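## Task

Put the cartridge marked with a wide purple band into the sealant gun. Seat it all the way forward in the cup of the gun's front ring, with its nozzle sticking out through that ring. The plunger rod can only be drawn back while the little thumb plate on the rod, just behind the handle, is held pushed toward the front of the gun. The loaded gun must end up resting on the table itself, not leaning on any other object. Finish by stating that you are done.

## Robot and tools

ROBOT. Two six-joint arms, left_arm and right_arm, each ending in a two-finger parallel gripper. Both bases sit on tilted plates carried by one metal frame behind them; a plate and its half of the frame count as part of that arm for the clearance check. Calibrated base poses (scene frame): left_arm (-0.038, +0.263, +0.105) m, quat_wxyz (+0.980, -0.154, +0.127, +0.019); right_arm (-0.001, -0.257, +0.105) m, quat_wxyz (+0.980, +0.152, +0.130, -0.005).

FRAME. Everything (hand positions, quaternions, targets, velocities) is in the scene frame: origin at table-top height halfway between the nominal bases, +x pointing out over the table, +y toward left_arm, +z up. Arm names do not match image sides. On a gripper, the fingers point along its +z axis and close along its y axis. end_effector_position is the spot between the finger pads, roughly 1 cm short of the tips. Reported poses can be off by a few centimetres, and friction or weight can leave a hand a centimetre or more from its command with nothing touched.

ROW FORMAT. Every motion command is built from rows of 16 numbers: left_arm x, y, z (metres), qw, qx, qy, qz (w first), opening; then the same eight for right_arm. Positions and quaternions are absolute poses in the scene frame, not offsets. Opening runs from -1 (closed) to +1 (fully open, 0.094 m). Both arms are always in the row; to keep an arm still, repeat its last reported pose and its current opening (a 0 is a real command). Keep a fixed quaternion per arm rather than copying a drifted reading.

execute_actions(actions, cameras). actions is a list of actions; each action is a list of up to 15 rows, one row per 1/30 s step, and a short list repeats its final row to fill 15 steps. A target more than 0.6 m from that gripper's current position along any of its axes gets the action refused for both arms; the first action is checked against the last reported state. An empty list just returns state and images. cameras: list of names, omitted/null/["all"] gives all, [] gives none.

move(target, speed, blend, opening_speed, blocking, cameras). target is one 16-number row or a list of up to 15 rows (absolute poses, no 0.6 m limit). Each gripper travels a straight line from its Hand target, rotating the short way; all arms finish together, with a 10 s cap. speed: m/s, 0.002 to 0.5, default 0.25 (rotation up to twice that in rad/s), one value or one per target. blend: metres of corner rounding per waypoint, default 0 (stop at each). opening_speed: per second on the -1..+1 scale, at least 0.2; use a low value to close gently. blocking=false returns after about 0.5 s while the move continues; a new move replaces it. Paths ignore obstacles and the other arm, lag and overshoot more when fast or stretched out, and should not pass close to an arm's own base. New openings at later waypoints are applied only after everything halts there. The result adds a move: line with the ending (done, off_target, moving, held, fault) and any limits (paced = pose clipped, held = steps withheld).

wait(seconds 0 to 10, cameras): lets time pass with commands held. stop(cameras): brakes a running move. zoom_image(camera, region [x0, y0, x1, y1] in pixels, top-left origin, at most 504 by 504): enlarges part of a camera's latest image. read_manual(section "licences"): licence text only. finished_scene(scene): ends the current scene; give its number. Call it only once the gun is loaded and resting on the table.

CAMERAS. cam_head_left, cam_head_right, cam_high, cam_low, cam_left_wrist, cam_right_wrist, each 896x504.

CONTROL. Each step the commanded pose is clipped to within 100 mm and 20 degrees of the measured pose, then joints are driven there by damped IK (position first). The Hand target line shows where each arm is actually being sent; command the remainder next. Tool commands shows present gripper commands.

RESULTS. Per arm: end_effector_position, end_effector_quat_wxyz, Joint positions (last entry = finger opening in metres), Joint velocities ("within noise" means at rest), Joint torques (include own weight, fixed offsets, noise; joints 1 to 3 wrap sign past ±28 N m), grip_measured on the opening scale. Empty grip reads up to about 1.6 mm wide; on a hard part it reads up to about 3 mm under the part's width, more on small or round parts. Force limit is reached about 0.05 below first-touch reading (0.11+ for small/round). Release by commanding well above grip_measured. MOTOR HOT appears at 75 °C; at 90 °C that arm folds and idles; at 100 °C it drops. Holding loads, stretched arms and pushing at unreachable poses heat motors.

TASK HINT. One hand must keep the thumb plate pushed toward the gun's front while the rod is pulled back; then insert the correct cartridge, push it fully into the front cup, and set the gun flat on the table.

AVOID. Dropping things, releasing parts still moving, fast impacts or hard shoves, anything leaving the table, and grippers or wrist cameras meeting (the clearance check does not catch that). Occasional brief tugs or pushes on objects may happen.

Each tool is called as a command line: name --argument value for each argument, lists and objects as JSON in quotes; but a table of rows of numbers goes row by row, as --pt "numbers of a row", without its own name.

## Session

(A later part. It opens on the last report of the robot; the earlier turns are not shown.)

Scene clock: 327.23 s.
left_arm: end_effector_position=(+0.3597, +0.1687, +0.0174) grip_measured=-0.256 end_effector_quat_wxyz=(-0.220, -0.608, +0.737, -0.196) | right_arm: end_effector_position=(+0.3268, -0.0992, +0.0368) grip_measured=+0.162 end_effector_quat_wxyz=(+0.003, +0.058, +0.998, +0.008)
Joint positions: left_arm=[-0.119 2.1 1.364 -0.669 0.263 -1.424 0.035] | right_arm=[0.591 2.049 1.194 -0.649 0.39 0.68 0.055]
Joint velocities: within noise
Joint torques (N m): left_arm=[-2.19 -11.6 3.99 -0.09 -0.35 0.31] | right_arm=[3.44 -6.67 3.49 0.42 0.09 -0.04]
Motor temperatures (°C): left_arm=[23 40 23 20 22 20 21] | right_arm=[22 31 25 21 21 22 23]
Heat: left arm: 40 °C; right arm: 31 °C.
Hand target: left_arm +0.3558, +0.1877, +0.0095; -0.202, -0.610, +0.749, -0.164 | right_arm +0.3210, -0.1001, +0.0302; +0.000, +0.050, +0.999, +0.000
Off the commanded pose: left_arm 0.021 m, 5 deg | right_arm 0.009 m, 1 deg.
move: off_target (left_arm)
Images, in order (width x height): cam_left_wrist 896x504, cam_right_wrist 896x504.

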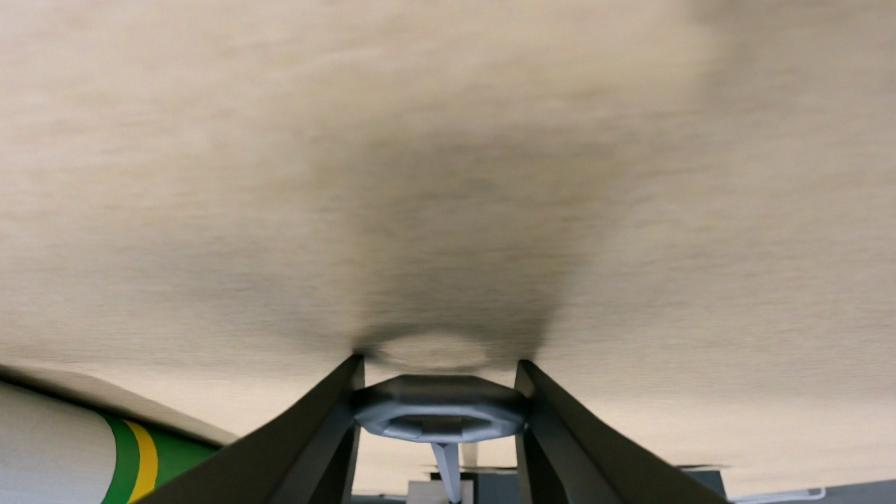

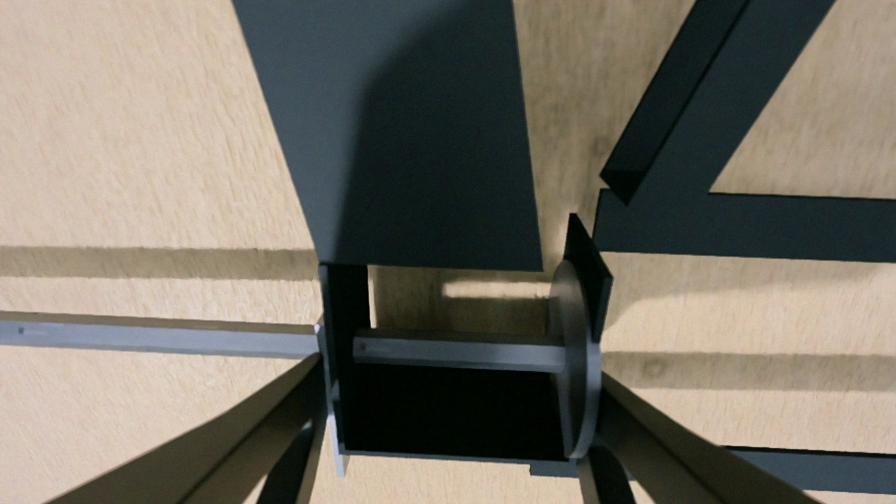

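move --pt "0.356 0.175 0.009 -0.2007 -0.6098 0.7490 -0.1634 0.1 0.321 -0.1 0.03 0 0.0497 0.9988 0 0.1" --pt "0.356 0.185 0.14 -0.2007 -0.6098 0.7490 -0.1634 0.1 0.321 -0.1 0.03 0 0.0497 0.9988 0 0.1" --pt "0.36 0.27 0.22 0 0 1 0 0.1 0.321 -0.1 0.03 0 0.0497 0.9988 0 0.1" --speed 0.2 --cameras '["cam_right_wrist","cam_left_wrist"]'

move --target '[0.36,0.27,0.22,0,0,1,0,0.1,0.300,0.03,0.03,0,0.0497,0.9988,0,0.1]' --speed 0.08

Scene clock: 356.63 s.
left_arm: end_effector_position=(+0.3604, +0.2706, +0.2102) grip_measured=+0.098 end_effector_quat_wxyz=(-0.015, -0.010, +1.000, -0.002) | right_arm: end_effector_position=(+0.3270, -0.0990, +0.0369) grip_measured=+0.159 end_effector_quat_wxyz=(+0.004, +0.056, +0.998, +0.008)
Joint positions: left_arm=[-0.328 1.804 1.789 -1.429 -0.361 -0.292 0.052] | right_arm=[0.591 2.049 1.194 -0.648 0.391 0.675 0.054]
Joint velocities: within noise
Joint torques (N m): left_arm=[-5.11 -12.08 4.79 0.2 -0.12 0.14] | right_arm=[3.41 -6.67 3.48 0.4 0.08 0.01]
Motor temperatures (°C): left_arm=[23 37 24 20 21 20 21] | right_arm=[22 32 25 21 20 22 25]
Heat: left arm: 37 °C; right arm: 32 °C.
Hand target: left_arm +0.3599, +0.2701, +0.2198; +0.000, +0.000, +1.000, +0.000 | right_arm +0.3210, -0.1001, +0.0302; +0.000, +0.050, +0.999, +0.000
Off the commanded pose: left_arm 0.010 m, 2 deg | right_arm 0.009 m, 1 deg.
move: done
Images, in order (width x height): cam_left_wrist 896x504, cam_right_wrist 896x504.

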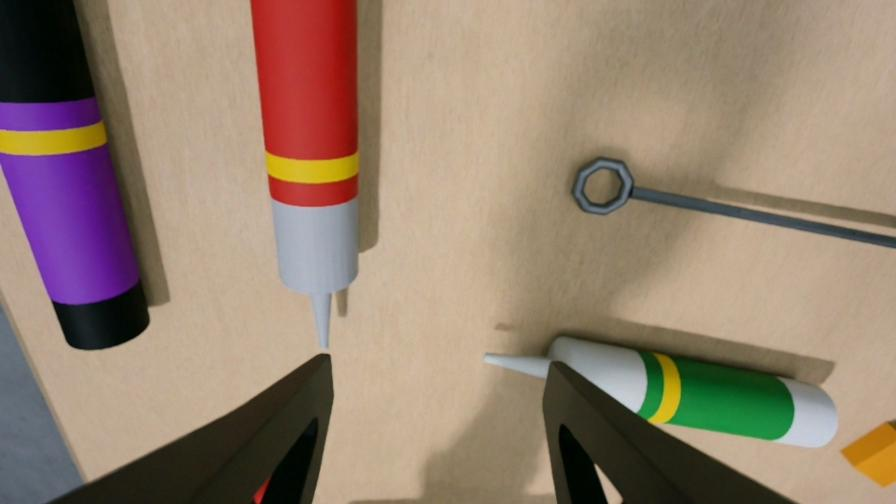

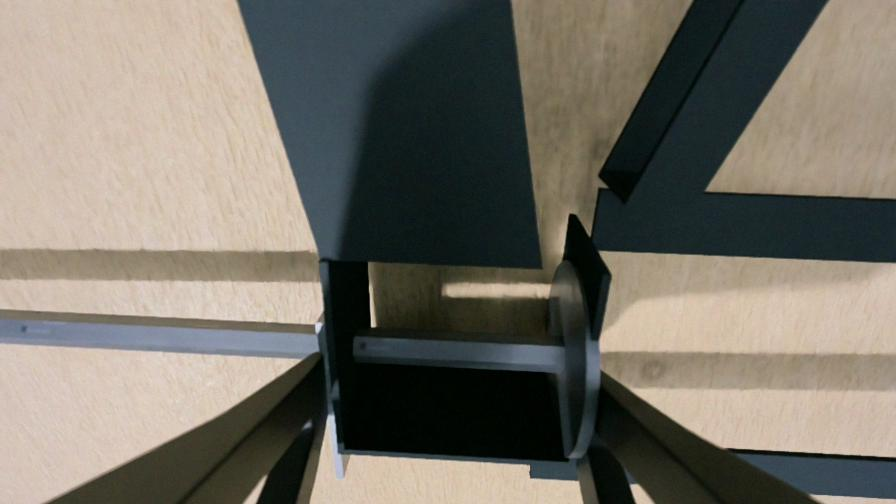

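Scene clock: 358.73 s.
left_arm: end_effector_position=(+0.3604, +0.2707, +0.2102) grip_measured=+0.098 end_effector_quat_wxyz=(-0.015, -0.010, +1.000, -0.002) | right_arm: end_effector_position=(+0.3092, +0.0180, +0.0371) grip_measured=+0.159 end_effector_quat_wxyz=(+0.010, +0.058, +0.998, -0.003)
Joint positions: left_arm=[-0.328 1.804 1.789 -1.429 -0.361 -0.291 0.052] | right_arm=[0.843 2.365 1.55 -0.804 0.418 0.956 0.054]
Joint velocities: within noise
Joint torques (N m): left_arm=[-5.08 -12.05 4.79 0.2 -0.11 0.11] | right_arm=[5.34 -6.54 7.21 0.29 -0.2 0.1]
Motor temperatures (°C): left_arm=[23 37 24 20 21 20 21] | right_arm=[22 32 25 21 21 22 25]
Heat: left arm: 37 °C; right arm: 32 °C.
Hand target: left_arm +0.3599, +0.2701, +0.2198; +0.000, +0.000, +1.000, +0.000 | right_arm +0.2998, +0.0295, +0.0303; +0.000, +0.050, +0.999, +0.000
Off the commanded pose: left_arm 0.010 m, 2 deg | right_arm 0.017 m, 1 deg.
move: off_target (right_arm)

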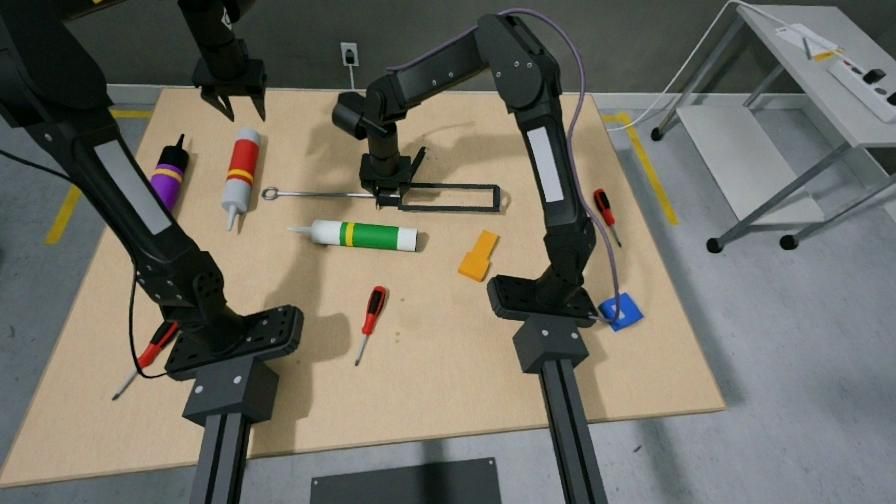

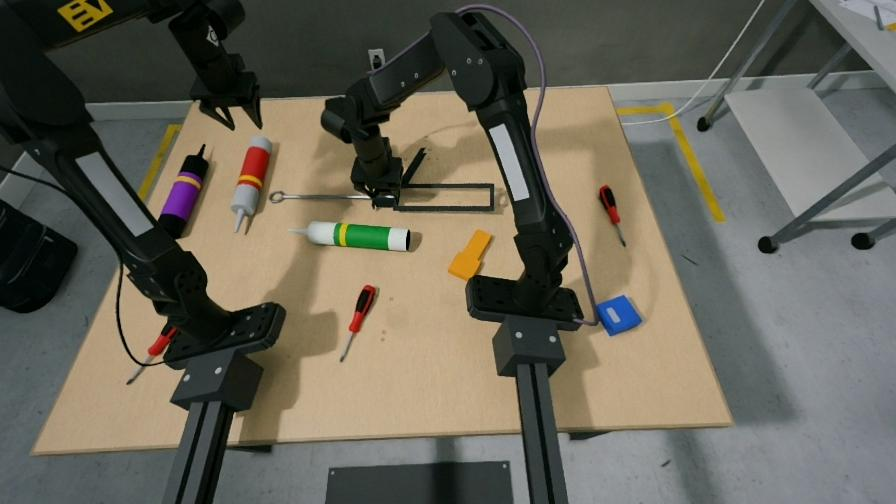

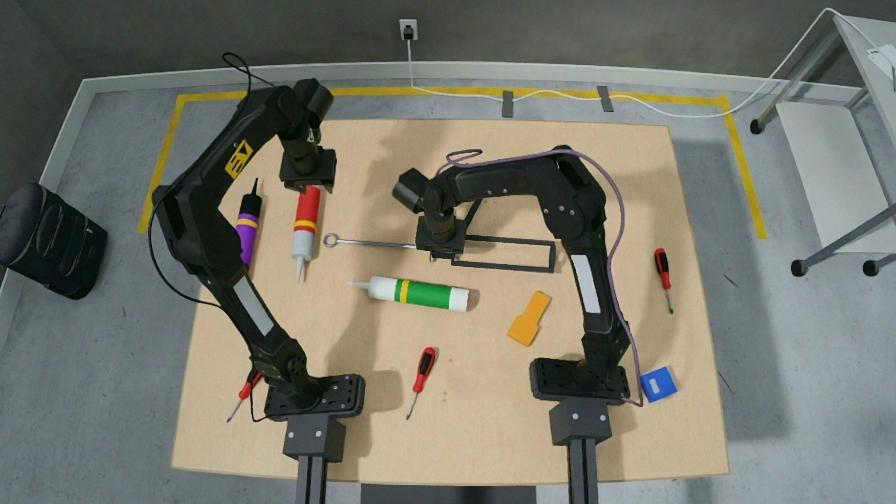

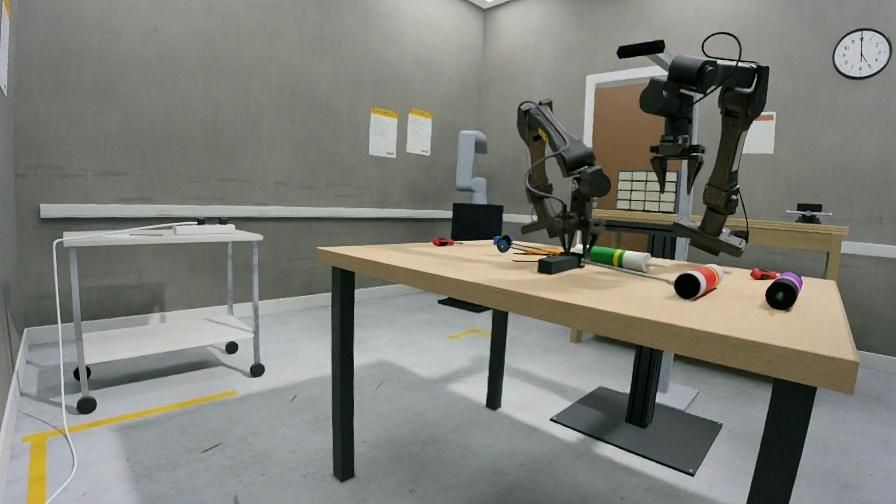

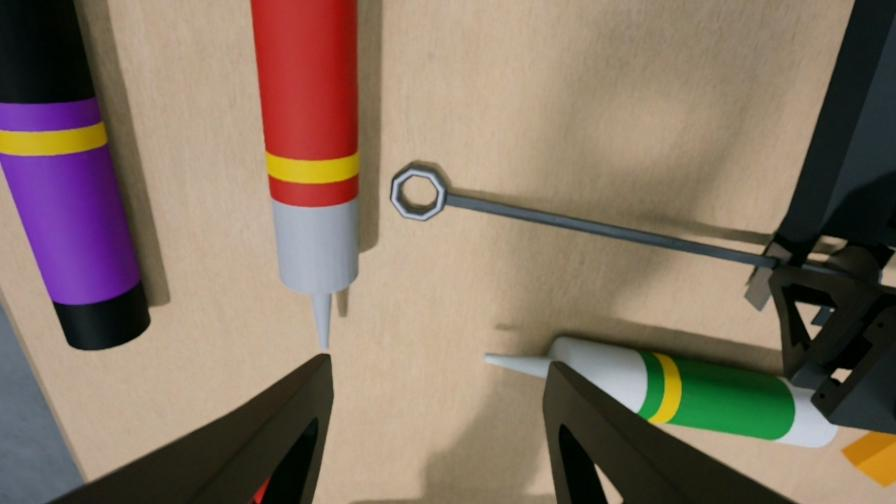

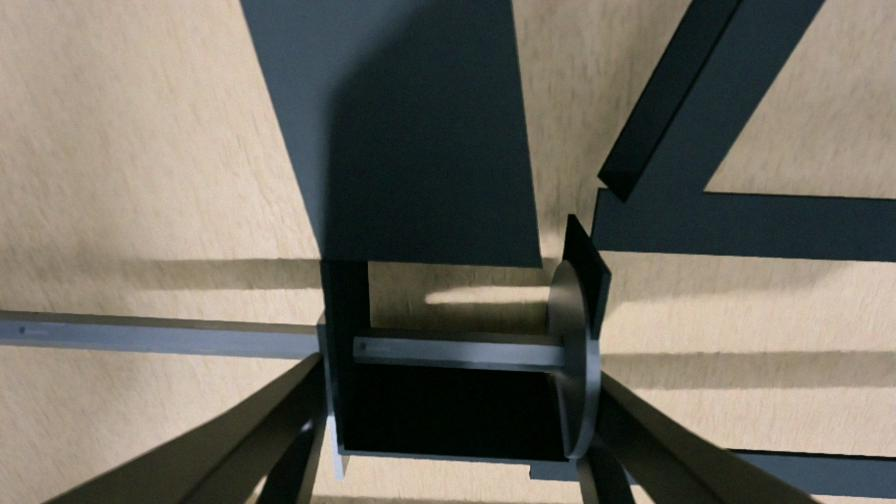

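move --pt "0.33 0.40 0.2 0 0 1 0 0.5 0.300 0.02 0.03 0 0.0497 0.9988 0 0.5" --pt "0.33 0.487 0.13 0 0 1 0 0.5 0.300 0.0 0.12 0 0.0497 0.9988 0 0.5" --pt "0.33 0.487 0.11 0 0 1 0 0.5 0.30 -0.07 0.2 0 0.0497 0.9988 0 0.5" --speed 0.2

Scene clock: 382.30 s.
left_arm: end_effector_position=(+0.3334, +0.4906, +0.1233) grip_measured=+0.498 end_effector_quat_wxyz=(+0.011, -0.005, +1.000, +0.012) | right_arm: end_effector_position=(+0.2969, -0.0685, +0.1908) grip_measured=+0.498 end_effector_quat_wxyz=(-0.004, +0.050, +0.999, -0.007)
Joint positions: left_arm=[0.39 1.69 1.542 -1.029 -0.19 0.457 0.07] | right_arm=[0.879 1.935 1.559 -1.285 0.399 0.989 0.07]
Joint velocities: within noise
Joint torques (N m): left_arm=[-0.91 -9.09 4.16 0.37 0.16 0.12] | right_arm=[3.11 -8.2 7.88 0.05 -0.02 -0.04]
Motor temperatures (°C): left_arm=[23 39 24 20 21 20 20] | right_arm=[23 31 27 21 21 22 25]
Heat: left arm: 39 °C; right arm: 31 °C.
Hand target: left_arm +0.3297, +0.4869, +0.1103; +0.000, +0.000, +1.000, +0.000 | right_arm +0.2999, -0.0701, +0.1998; +0.000, +0.050, +0.999, +0.000
Off the commanded pose: left_arm 0.014 m, 2 deg | right_arm 0.010 m, 1 deg.
move: off_target (left_arm)

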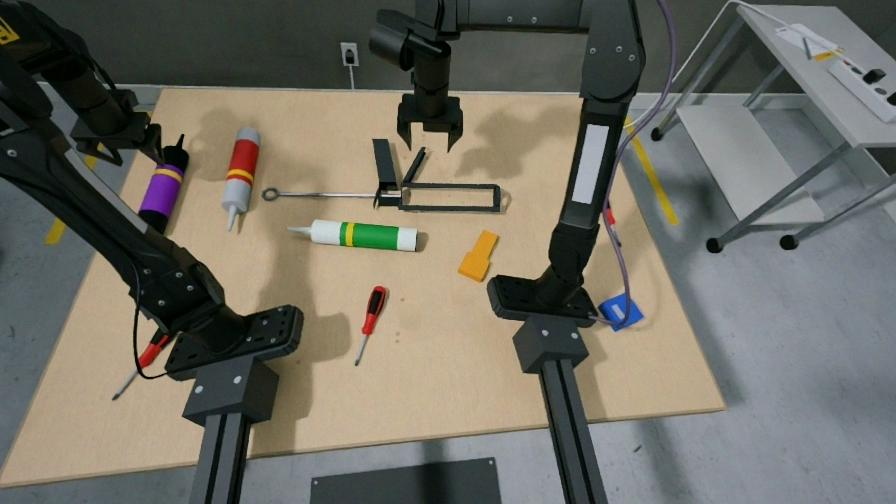

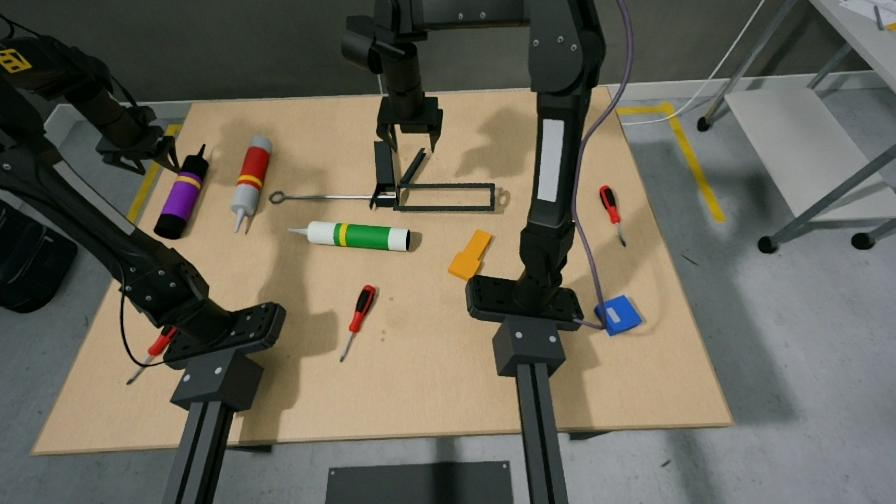

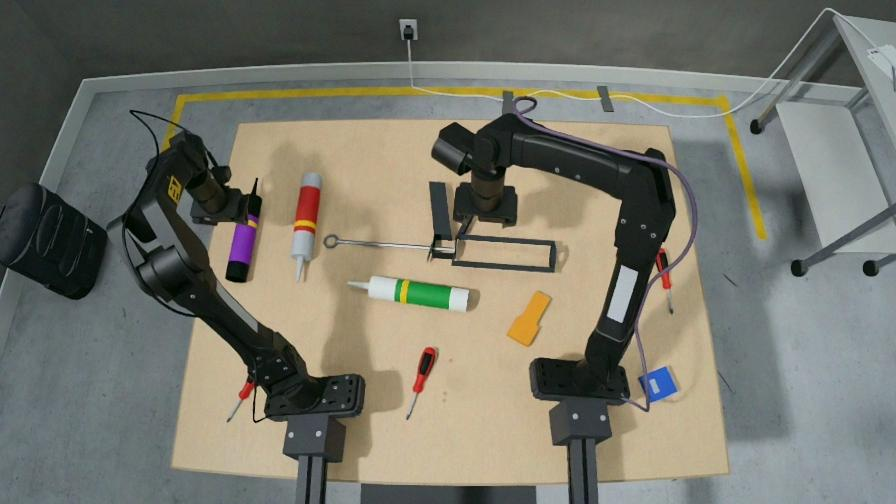

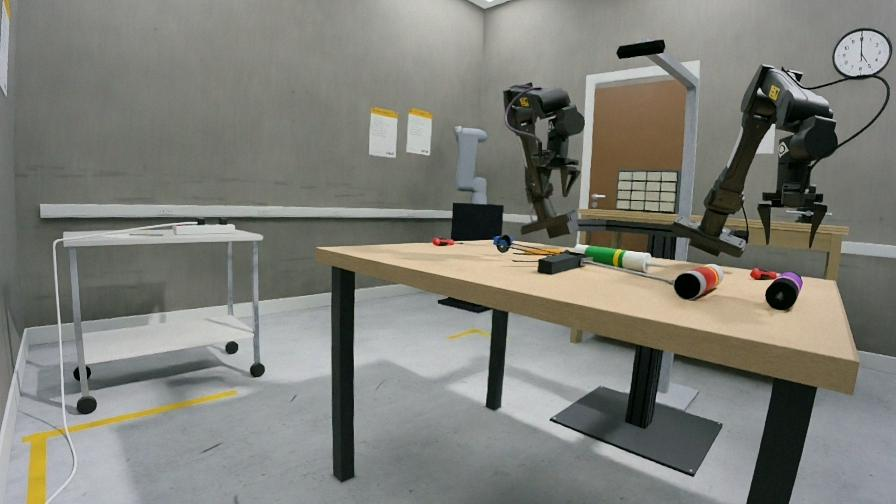

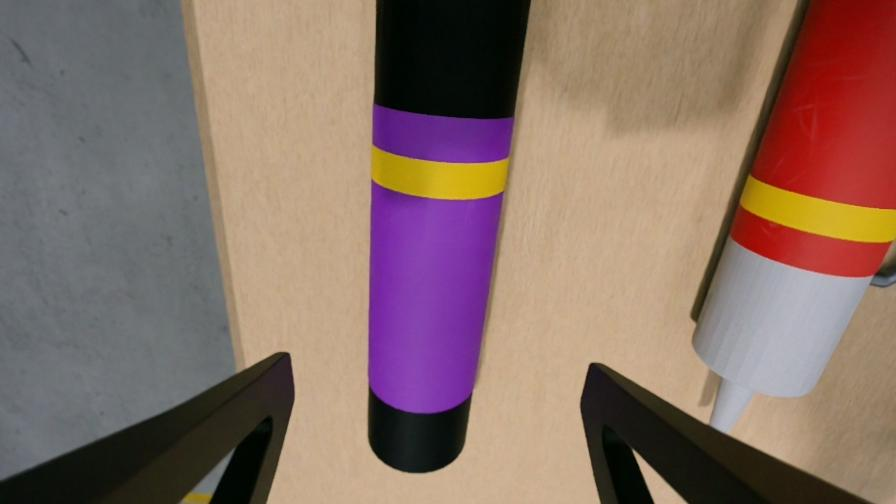

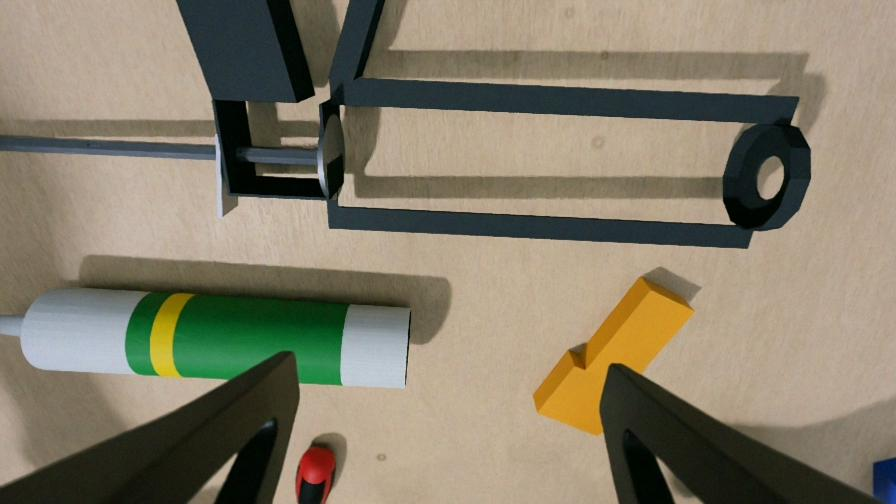

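move --pt "0.33 0.494 0.07 0 0.0131 0.9999 0 0.5 0.30 -0.07 0.2 0 0.0497 0.9988 0 0.5" --pt "0.329 0.494 0.027 0 0.0131 0.9999 0 0.5 0.30 -0.07 0.2 0 0.0497 0.9988 0 0.5" --speed 0.1 --cameras '["cam_left_wrist"]'

Scene clock: 414.90 s.
left_arm: end_effector_position=(+0.3336, +0.4979, +0.0386) grip_measured=+0.498 end_effector_quat_wxyz=(+0.008, +0.009, +1.000, +0.011) | right_arm: end_effector_position=(+0.2967, -0.0688, +0.1908) grip_measured=+0.498 end_effector_quat_wxyz=(-0.004, +0.050, +0.999, -0.008)
Joint positions: left_arm=[0.448 1.832 1.413 -0.754 -0.17 0.538 0.07] | right_arm=[0.879 1.935 1.559 -1.286 0.399 0.989 0.07]
Joint velocities: within noise
Joint torques (N m): left_arm=[-0.98 -9.83 3.88 0.38 0.15 0.12] | right_arm=[3.1 -8.2 7.9 0.03 -0.03 -0.04]
Motor temperatures (°C): left_arm=[23 34 24 20 21 20 20] | right_arm=[22 31 26 21 20 22 24]
Heat: left arm: 34 °C; right arm: 31 °C.
Hand target: left_arm +0.3287, +0.4939, +0.0273; +0.000, +0.013, +1.000, +0.000 | right_arm +0.2999, -0.0701, +0.1998; +0.000, +0.050, +0.999, +0.000
Off the commanded pose: left_arm 0.013 m, 2 deg | right_arm 0.010 m, 1 deg.
move: off_target (left_arm)
Images, in order (width x height): cam_left_wrist 896x504.

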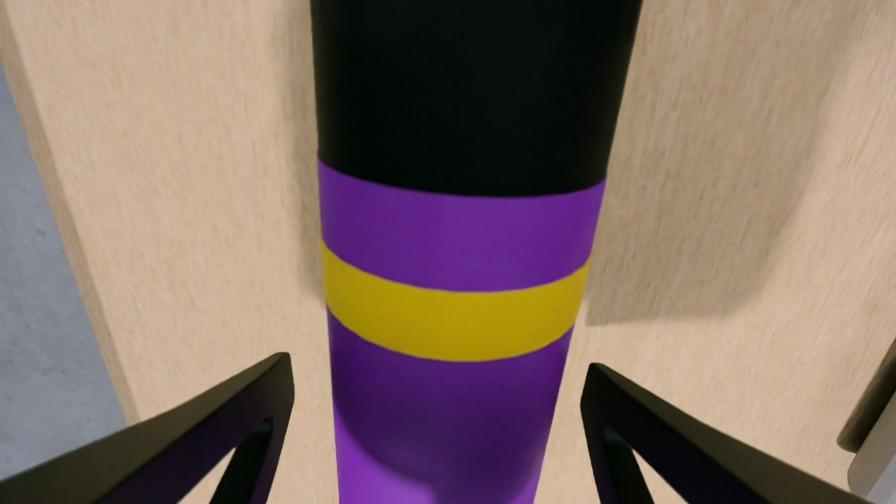

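move --target '[0.329,0.494,0.027,0,0.0131,0.9999,0,-0.2,0.30,-0.07,0.2,0,0.0497,0.9988,0,0.5]' --opening_speed 0.5 --cameras '["cam_left_wrist"]'

move --target '[0.329,0.494,0.20,0,0.0131,0.9999,0,-0.2,0.30,-0.07,0.2,0,0.0497,0.9988,0,0.5]' --speed 0.15 --cameras '["cam_left_wrist", "cam_low"]'

Scene clock: 423.30 s.
left_arm: end_effector_position=(+0.3341, +0.4978, +0.0386) grip_measured=+0.020 end_effector_quat_wxyz=(+0.009, +0.009, +1.000, +0.011) | right_arm: end_effector_position=(+0.2967, -0.0688, +0.1908) grip_measured=+0.498 end_effector_quat_wxyz=(-0.004, +0.050, +0.999, -0.008)
Joint positions: left_arm=[0.448 1.832 1.413 -0.753 -0.168 0.539 0.048] | right_arm=[0.879 1.935 1.559 -1.286 0.399 0.989 0.07]
Joint velocities: within noise
Joint torques (N m): left_arm=[-0.96 -9.84 3.89 0.38 0.14 0.11] | right_arm=[3.11 -8.2 7.91 0.03 -0.03 -0.04]
Motor temperatures (°C): left_arm=[23 36 24 20 21 20 20] | right_arm=[22 31 26 21 20 22 24]
Heat: left arm: 36 °C; right arm: 31 °C.
Hand target: left_arm +0.3288, +0.4939, +0.0273; +0.000, +0.013, +1.000, +0.000 | right_arm +0.2999, -0.0701, +0.1998; +0.000, +0.050, +0.999, +0.000
Off the commanded pose: left_arm 0.013 m, 2 deg | right_arm 0.010 m, 1 deg.
move: off_target (left_arm)
Images, in order (width x height): cam_left_wrist 896x504.

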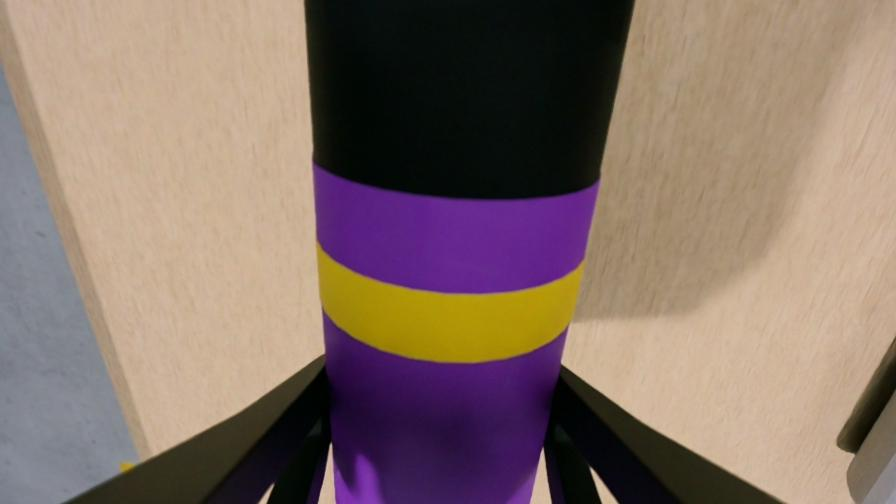

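Scene clock: 425.27 s.
left_arm: end_effector_position=(+0.3240, +0.4916, +0.1766) grip_measured=+0.020 end_effector_quat_wxyz=(-0.024, +0.016, +0.999, -0.015) | right_arm: end_effector_position=(+0.2967, -0.0688, +0.1908) grip_measured=+0.498 end_effector_quat_wxyz=(-0.004, +0.050, +0.999, -0.008)
Joint positions: left_arm=[0.384 1.711 1.789 -1.344 -0.176 0.478 0.048] | right_arm=[0.879 1.935 1.559 -1.286 0.399 0.989 0.07]
Joint velocities: within noise
Joint torques (N m): left_arm=[-3.06 -14.63 7.97 -0.01 -0.08 -0.11] | right_arm=[3.1 -8.18 7.9 0.03 -0.03 -0.04]
Motor temperatures (°C): left_arm=[23 36 24 20 21 20 20] | right_arm=[22 31 26 21 20 22 24]
Heat: left arm: 36 °C; right arm: 31 °C.
Hand target: left_arm +0.3283, +0.4938, +0.1995; +0.000, +0.013, +1.000, +0.000 | right_arm +0.2999, -0.0701, +0.1998; +0.000, +0.050, +0.999, +0.000
Off the commanded pose: left_arm 0.024 m, 3 deg | right_arm 0.010 m, 1 deg.
move: off_target (left_arm)
Images, in order (width x height): cam_low 896x504, cam_left_wrist 896x504.

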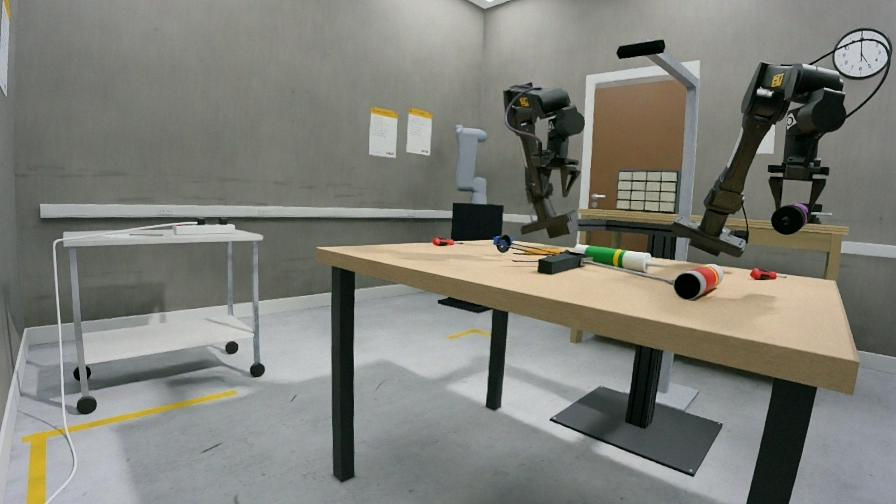

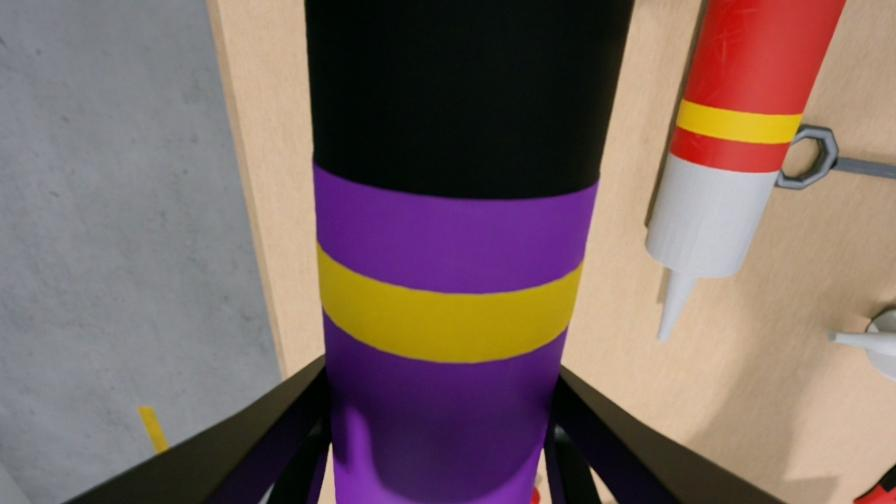

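move --pt "0.34 0.40 0.22 0 0.0131 0.9999 0 -0.2 0.29 -0.25 0.22 0.13 -0.33 0.93 0.10 1" --pt "0.35 0.30 0.22 0 0.4 0.9165 0 -0.2 0.274 -0.375 0.17 0.2206 -0.630 0.702 0.250 1" --pt "0.345 0.15 0.22 0 0.7373 0.6756 0 -0.2 0.274 -0.375 0.17 0.2206 -0.630 0.702 0.250 1" --speed 0.25 --blend 0.03

Scene clock: 469.07 s.
left_arm: end_effector_position=(+0.3427, +0.1566, +0.2118) grip_measured=+0.020 end_effector_quat_wxyz=(-0.007, +0.728, +0.686, -0.005) | right_arm: end_effector_position=(+0.2705, -0.3736, +0.1669) grip_measured=+0.998 end_effector_quat_wxyz=(-0.199, +0.619, -0.721, -0.239)
Joint positions: left_arm=[-0.63 1.946 1.821 -1.43 -0.396 1.038 0.048] | right_arm=[-0.592 1.475 1.289 -1.388 -0.398 -2.103 0.094]
Joint velocities: within noise
Joint torques (N m): left_arm=[-6.17 -9.07 7.84 0.07 -0.04 0.13] | right_arm=[0.58 -5.49 8.31 -0.77 -0.37 -0.05]
Motor temperatures (°C): left_arm=[23 38 27 20 21 20 21] | right_arm=[22 31 27 21 21 22 23]
Heat: left arm: 38 °C; right arm: 31 °C.
Hand target: left_arm +0.3448, +0.1501, +0.2200; +0.001, +0.737, +0.676, +0.000 | right_arm +0.2742, -0.3747, +0.1700; +0.204, -0.620, +0.718, +0.243
Off the commanded pose: left_arm 0.011 m, 2 deg | right_arm 0.005 m, 4 deg.
joint sent to its limit (right arm) — joint 6 (wrist roll), lower limit. The joint targets are off in orientation, not in position.
move: off_target (left_arm, right_arm)

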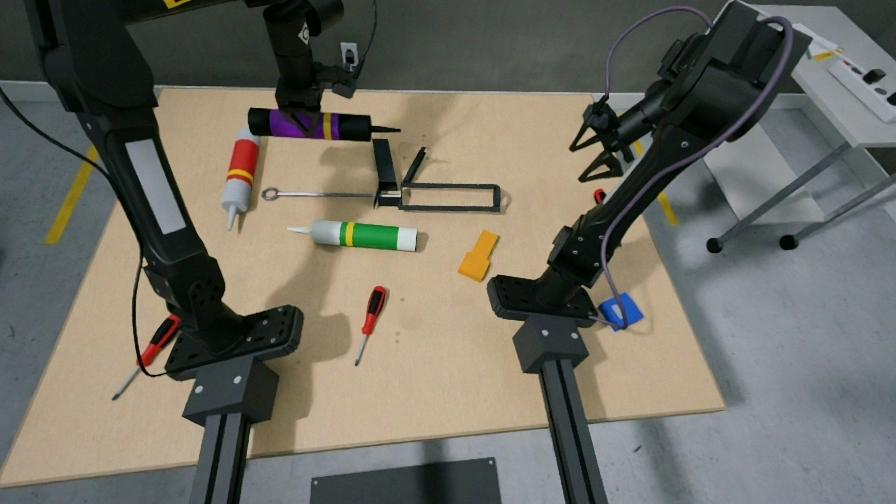

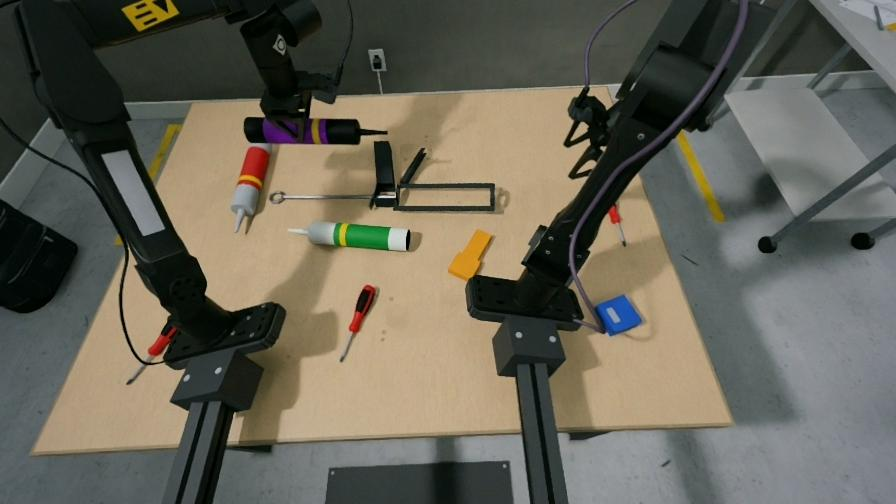

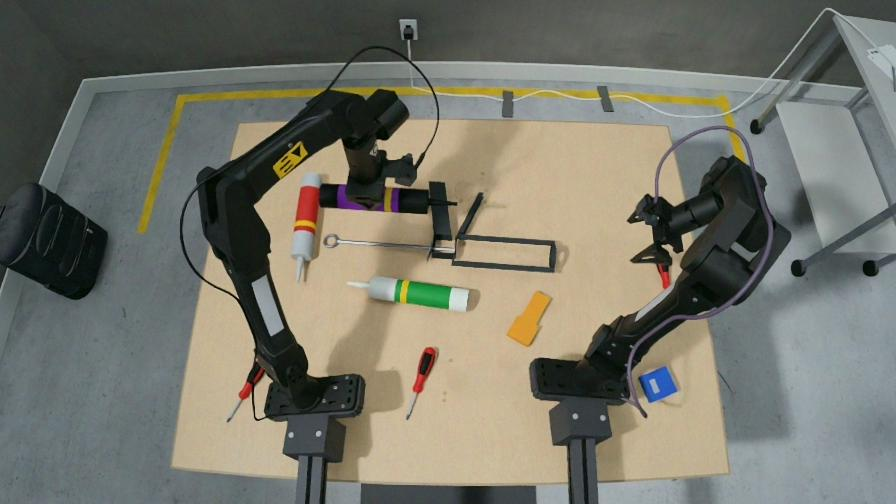

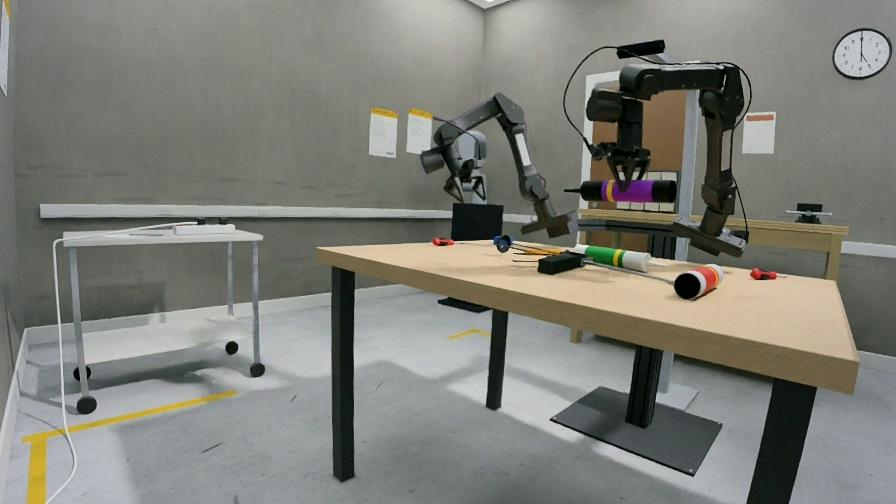

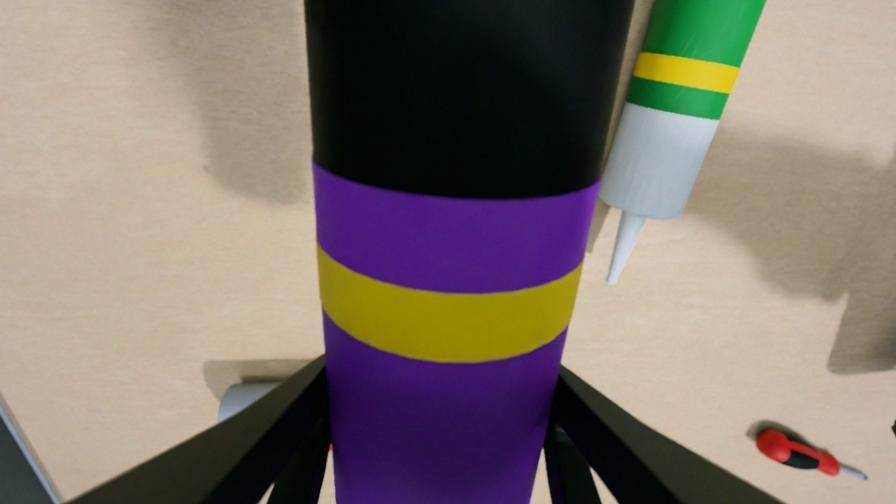

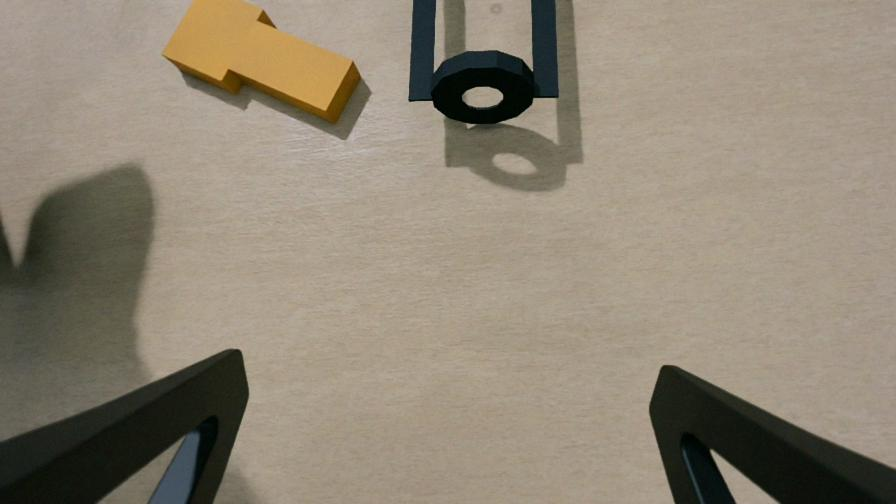

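move --pt "0.325 0.03 0.185 -0.0985 0.7373 0.6592 0.1102 -0.2 0.274 -0.345 0.17 0.2206 -0.630 0.702 0.250 1" --pt "0.310 -0.055 0.136 -0.0985 0.7373 0.6592 0.1102 -0.2 0.274 -0.345 0.17 0.2206 -0.630 0.702 0.250 1" --speed 0.15 --blend 0.02

Scene clock: 488.17 s.
left_arm: end_effector_position=(+0.3140, -0.0463, +0.1270) grip_measured=+0.019 end_effector_quat_wxyz=(-0.044, +0.742, +0.662, +0.098) | right_arm: end_effector_position=(+0.2730, -0.3501, +0.1642) grip_measured=+0.998 end_effector_quat_wxyz=(-0.208, +0.631, -0.702, -0.256)
Joint positions: left_arm=[-0.982 2.717 2.468 -1.567 -0.568 0.659 0.048] | right_arm=[-0.52 1.475 1.249 -1.362 -0.416 -2.08 0.094]
Joint velocities: within noise
Joint torques (N m): left_arm=[-8.31 -13.14 7.51 -0.15 -0.18 -0.11] | right_arm=[1.35 -9.1 3.78 -0.44 -0.52 0.1]
Motor temperatures (°C): left_arm=[24 36 28 20 21 20 22] | right_arm=[22 31 26 21 21 22 23]
Heat: left arm: 36 °C; right arm: 31 °C.
Hand target: left_arm +0.3096, -0.0544, +0.1357; -0.034, +0.745, +0.658, +0.104 | right_arm +0.2740, -0.3451, +0.1699; +0.220, -0.630, +0.701, +0.250
Off the commanded pose: left_arm 0.013 m, 6 deg | right_arm 0.008 m, 2 deg.
joint sent to its limit (left arm) — joint 4 (wrist pitch), lower limit. The joint targets are off in orientation, not in position.
move: off_target (left_arm)

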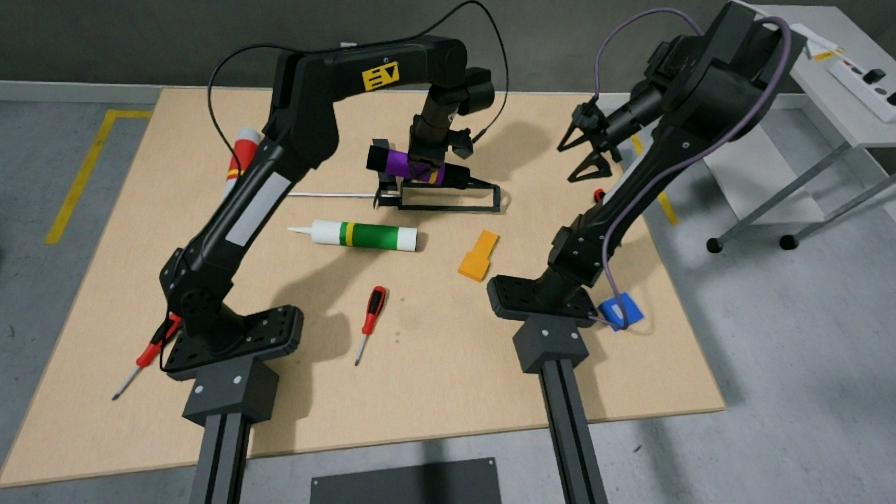

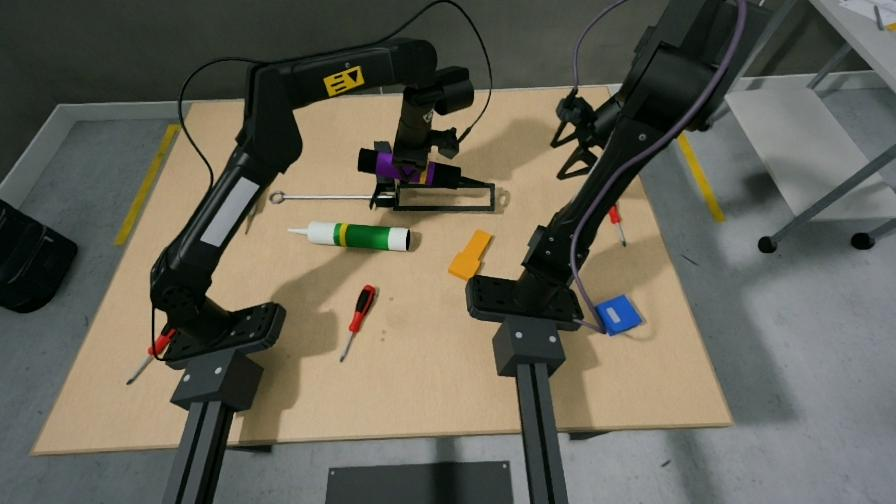

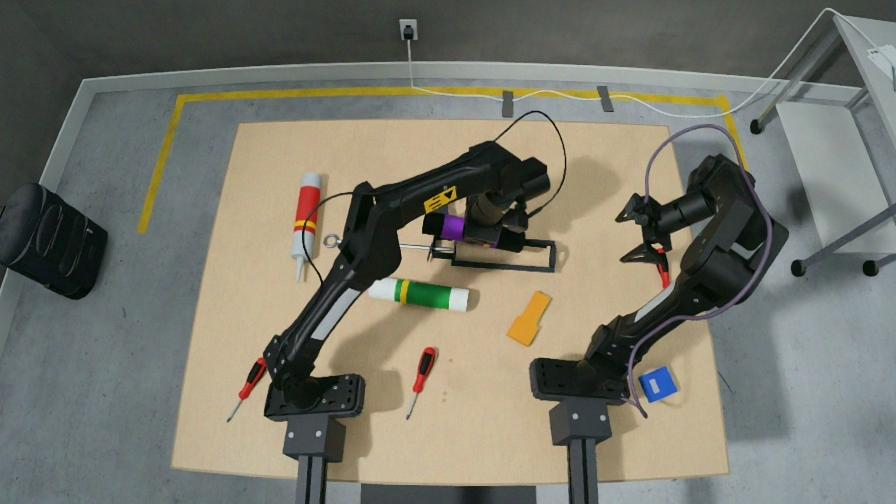

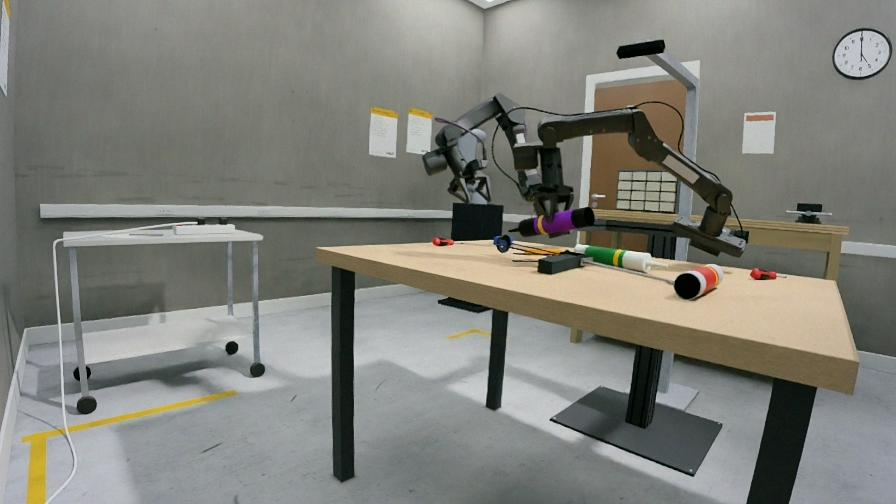

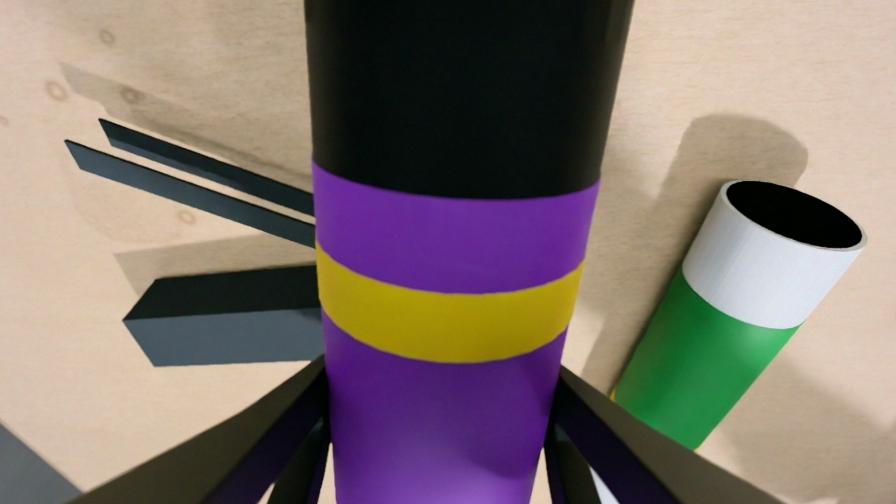

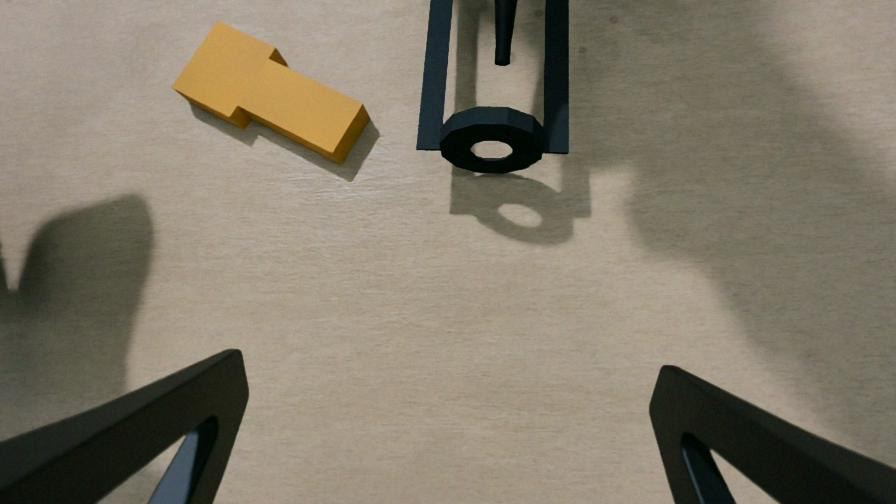

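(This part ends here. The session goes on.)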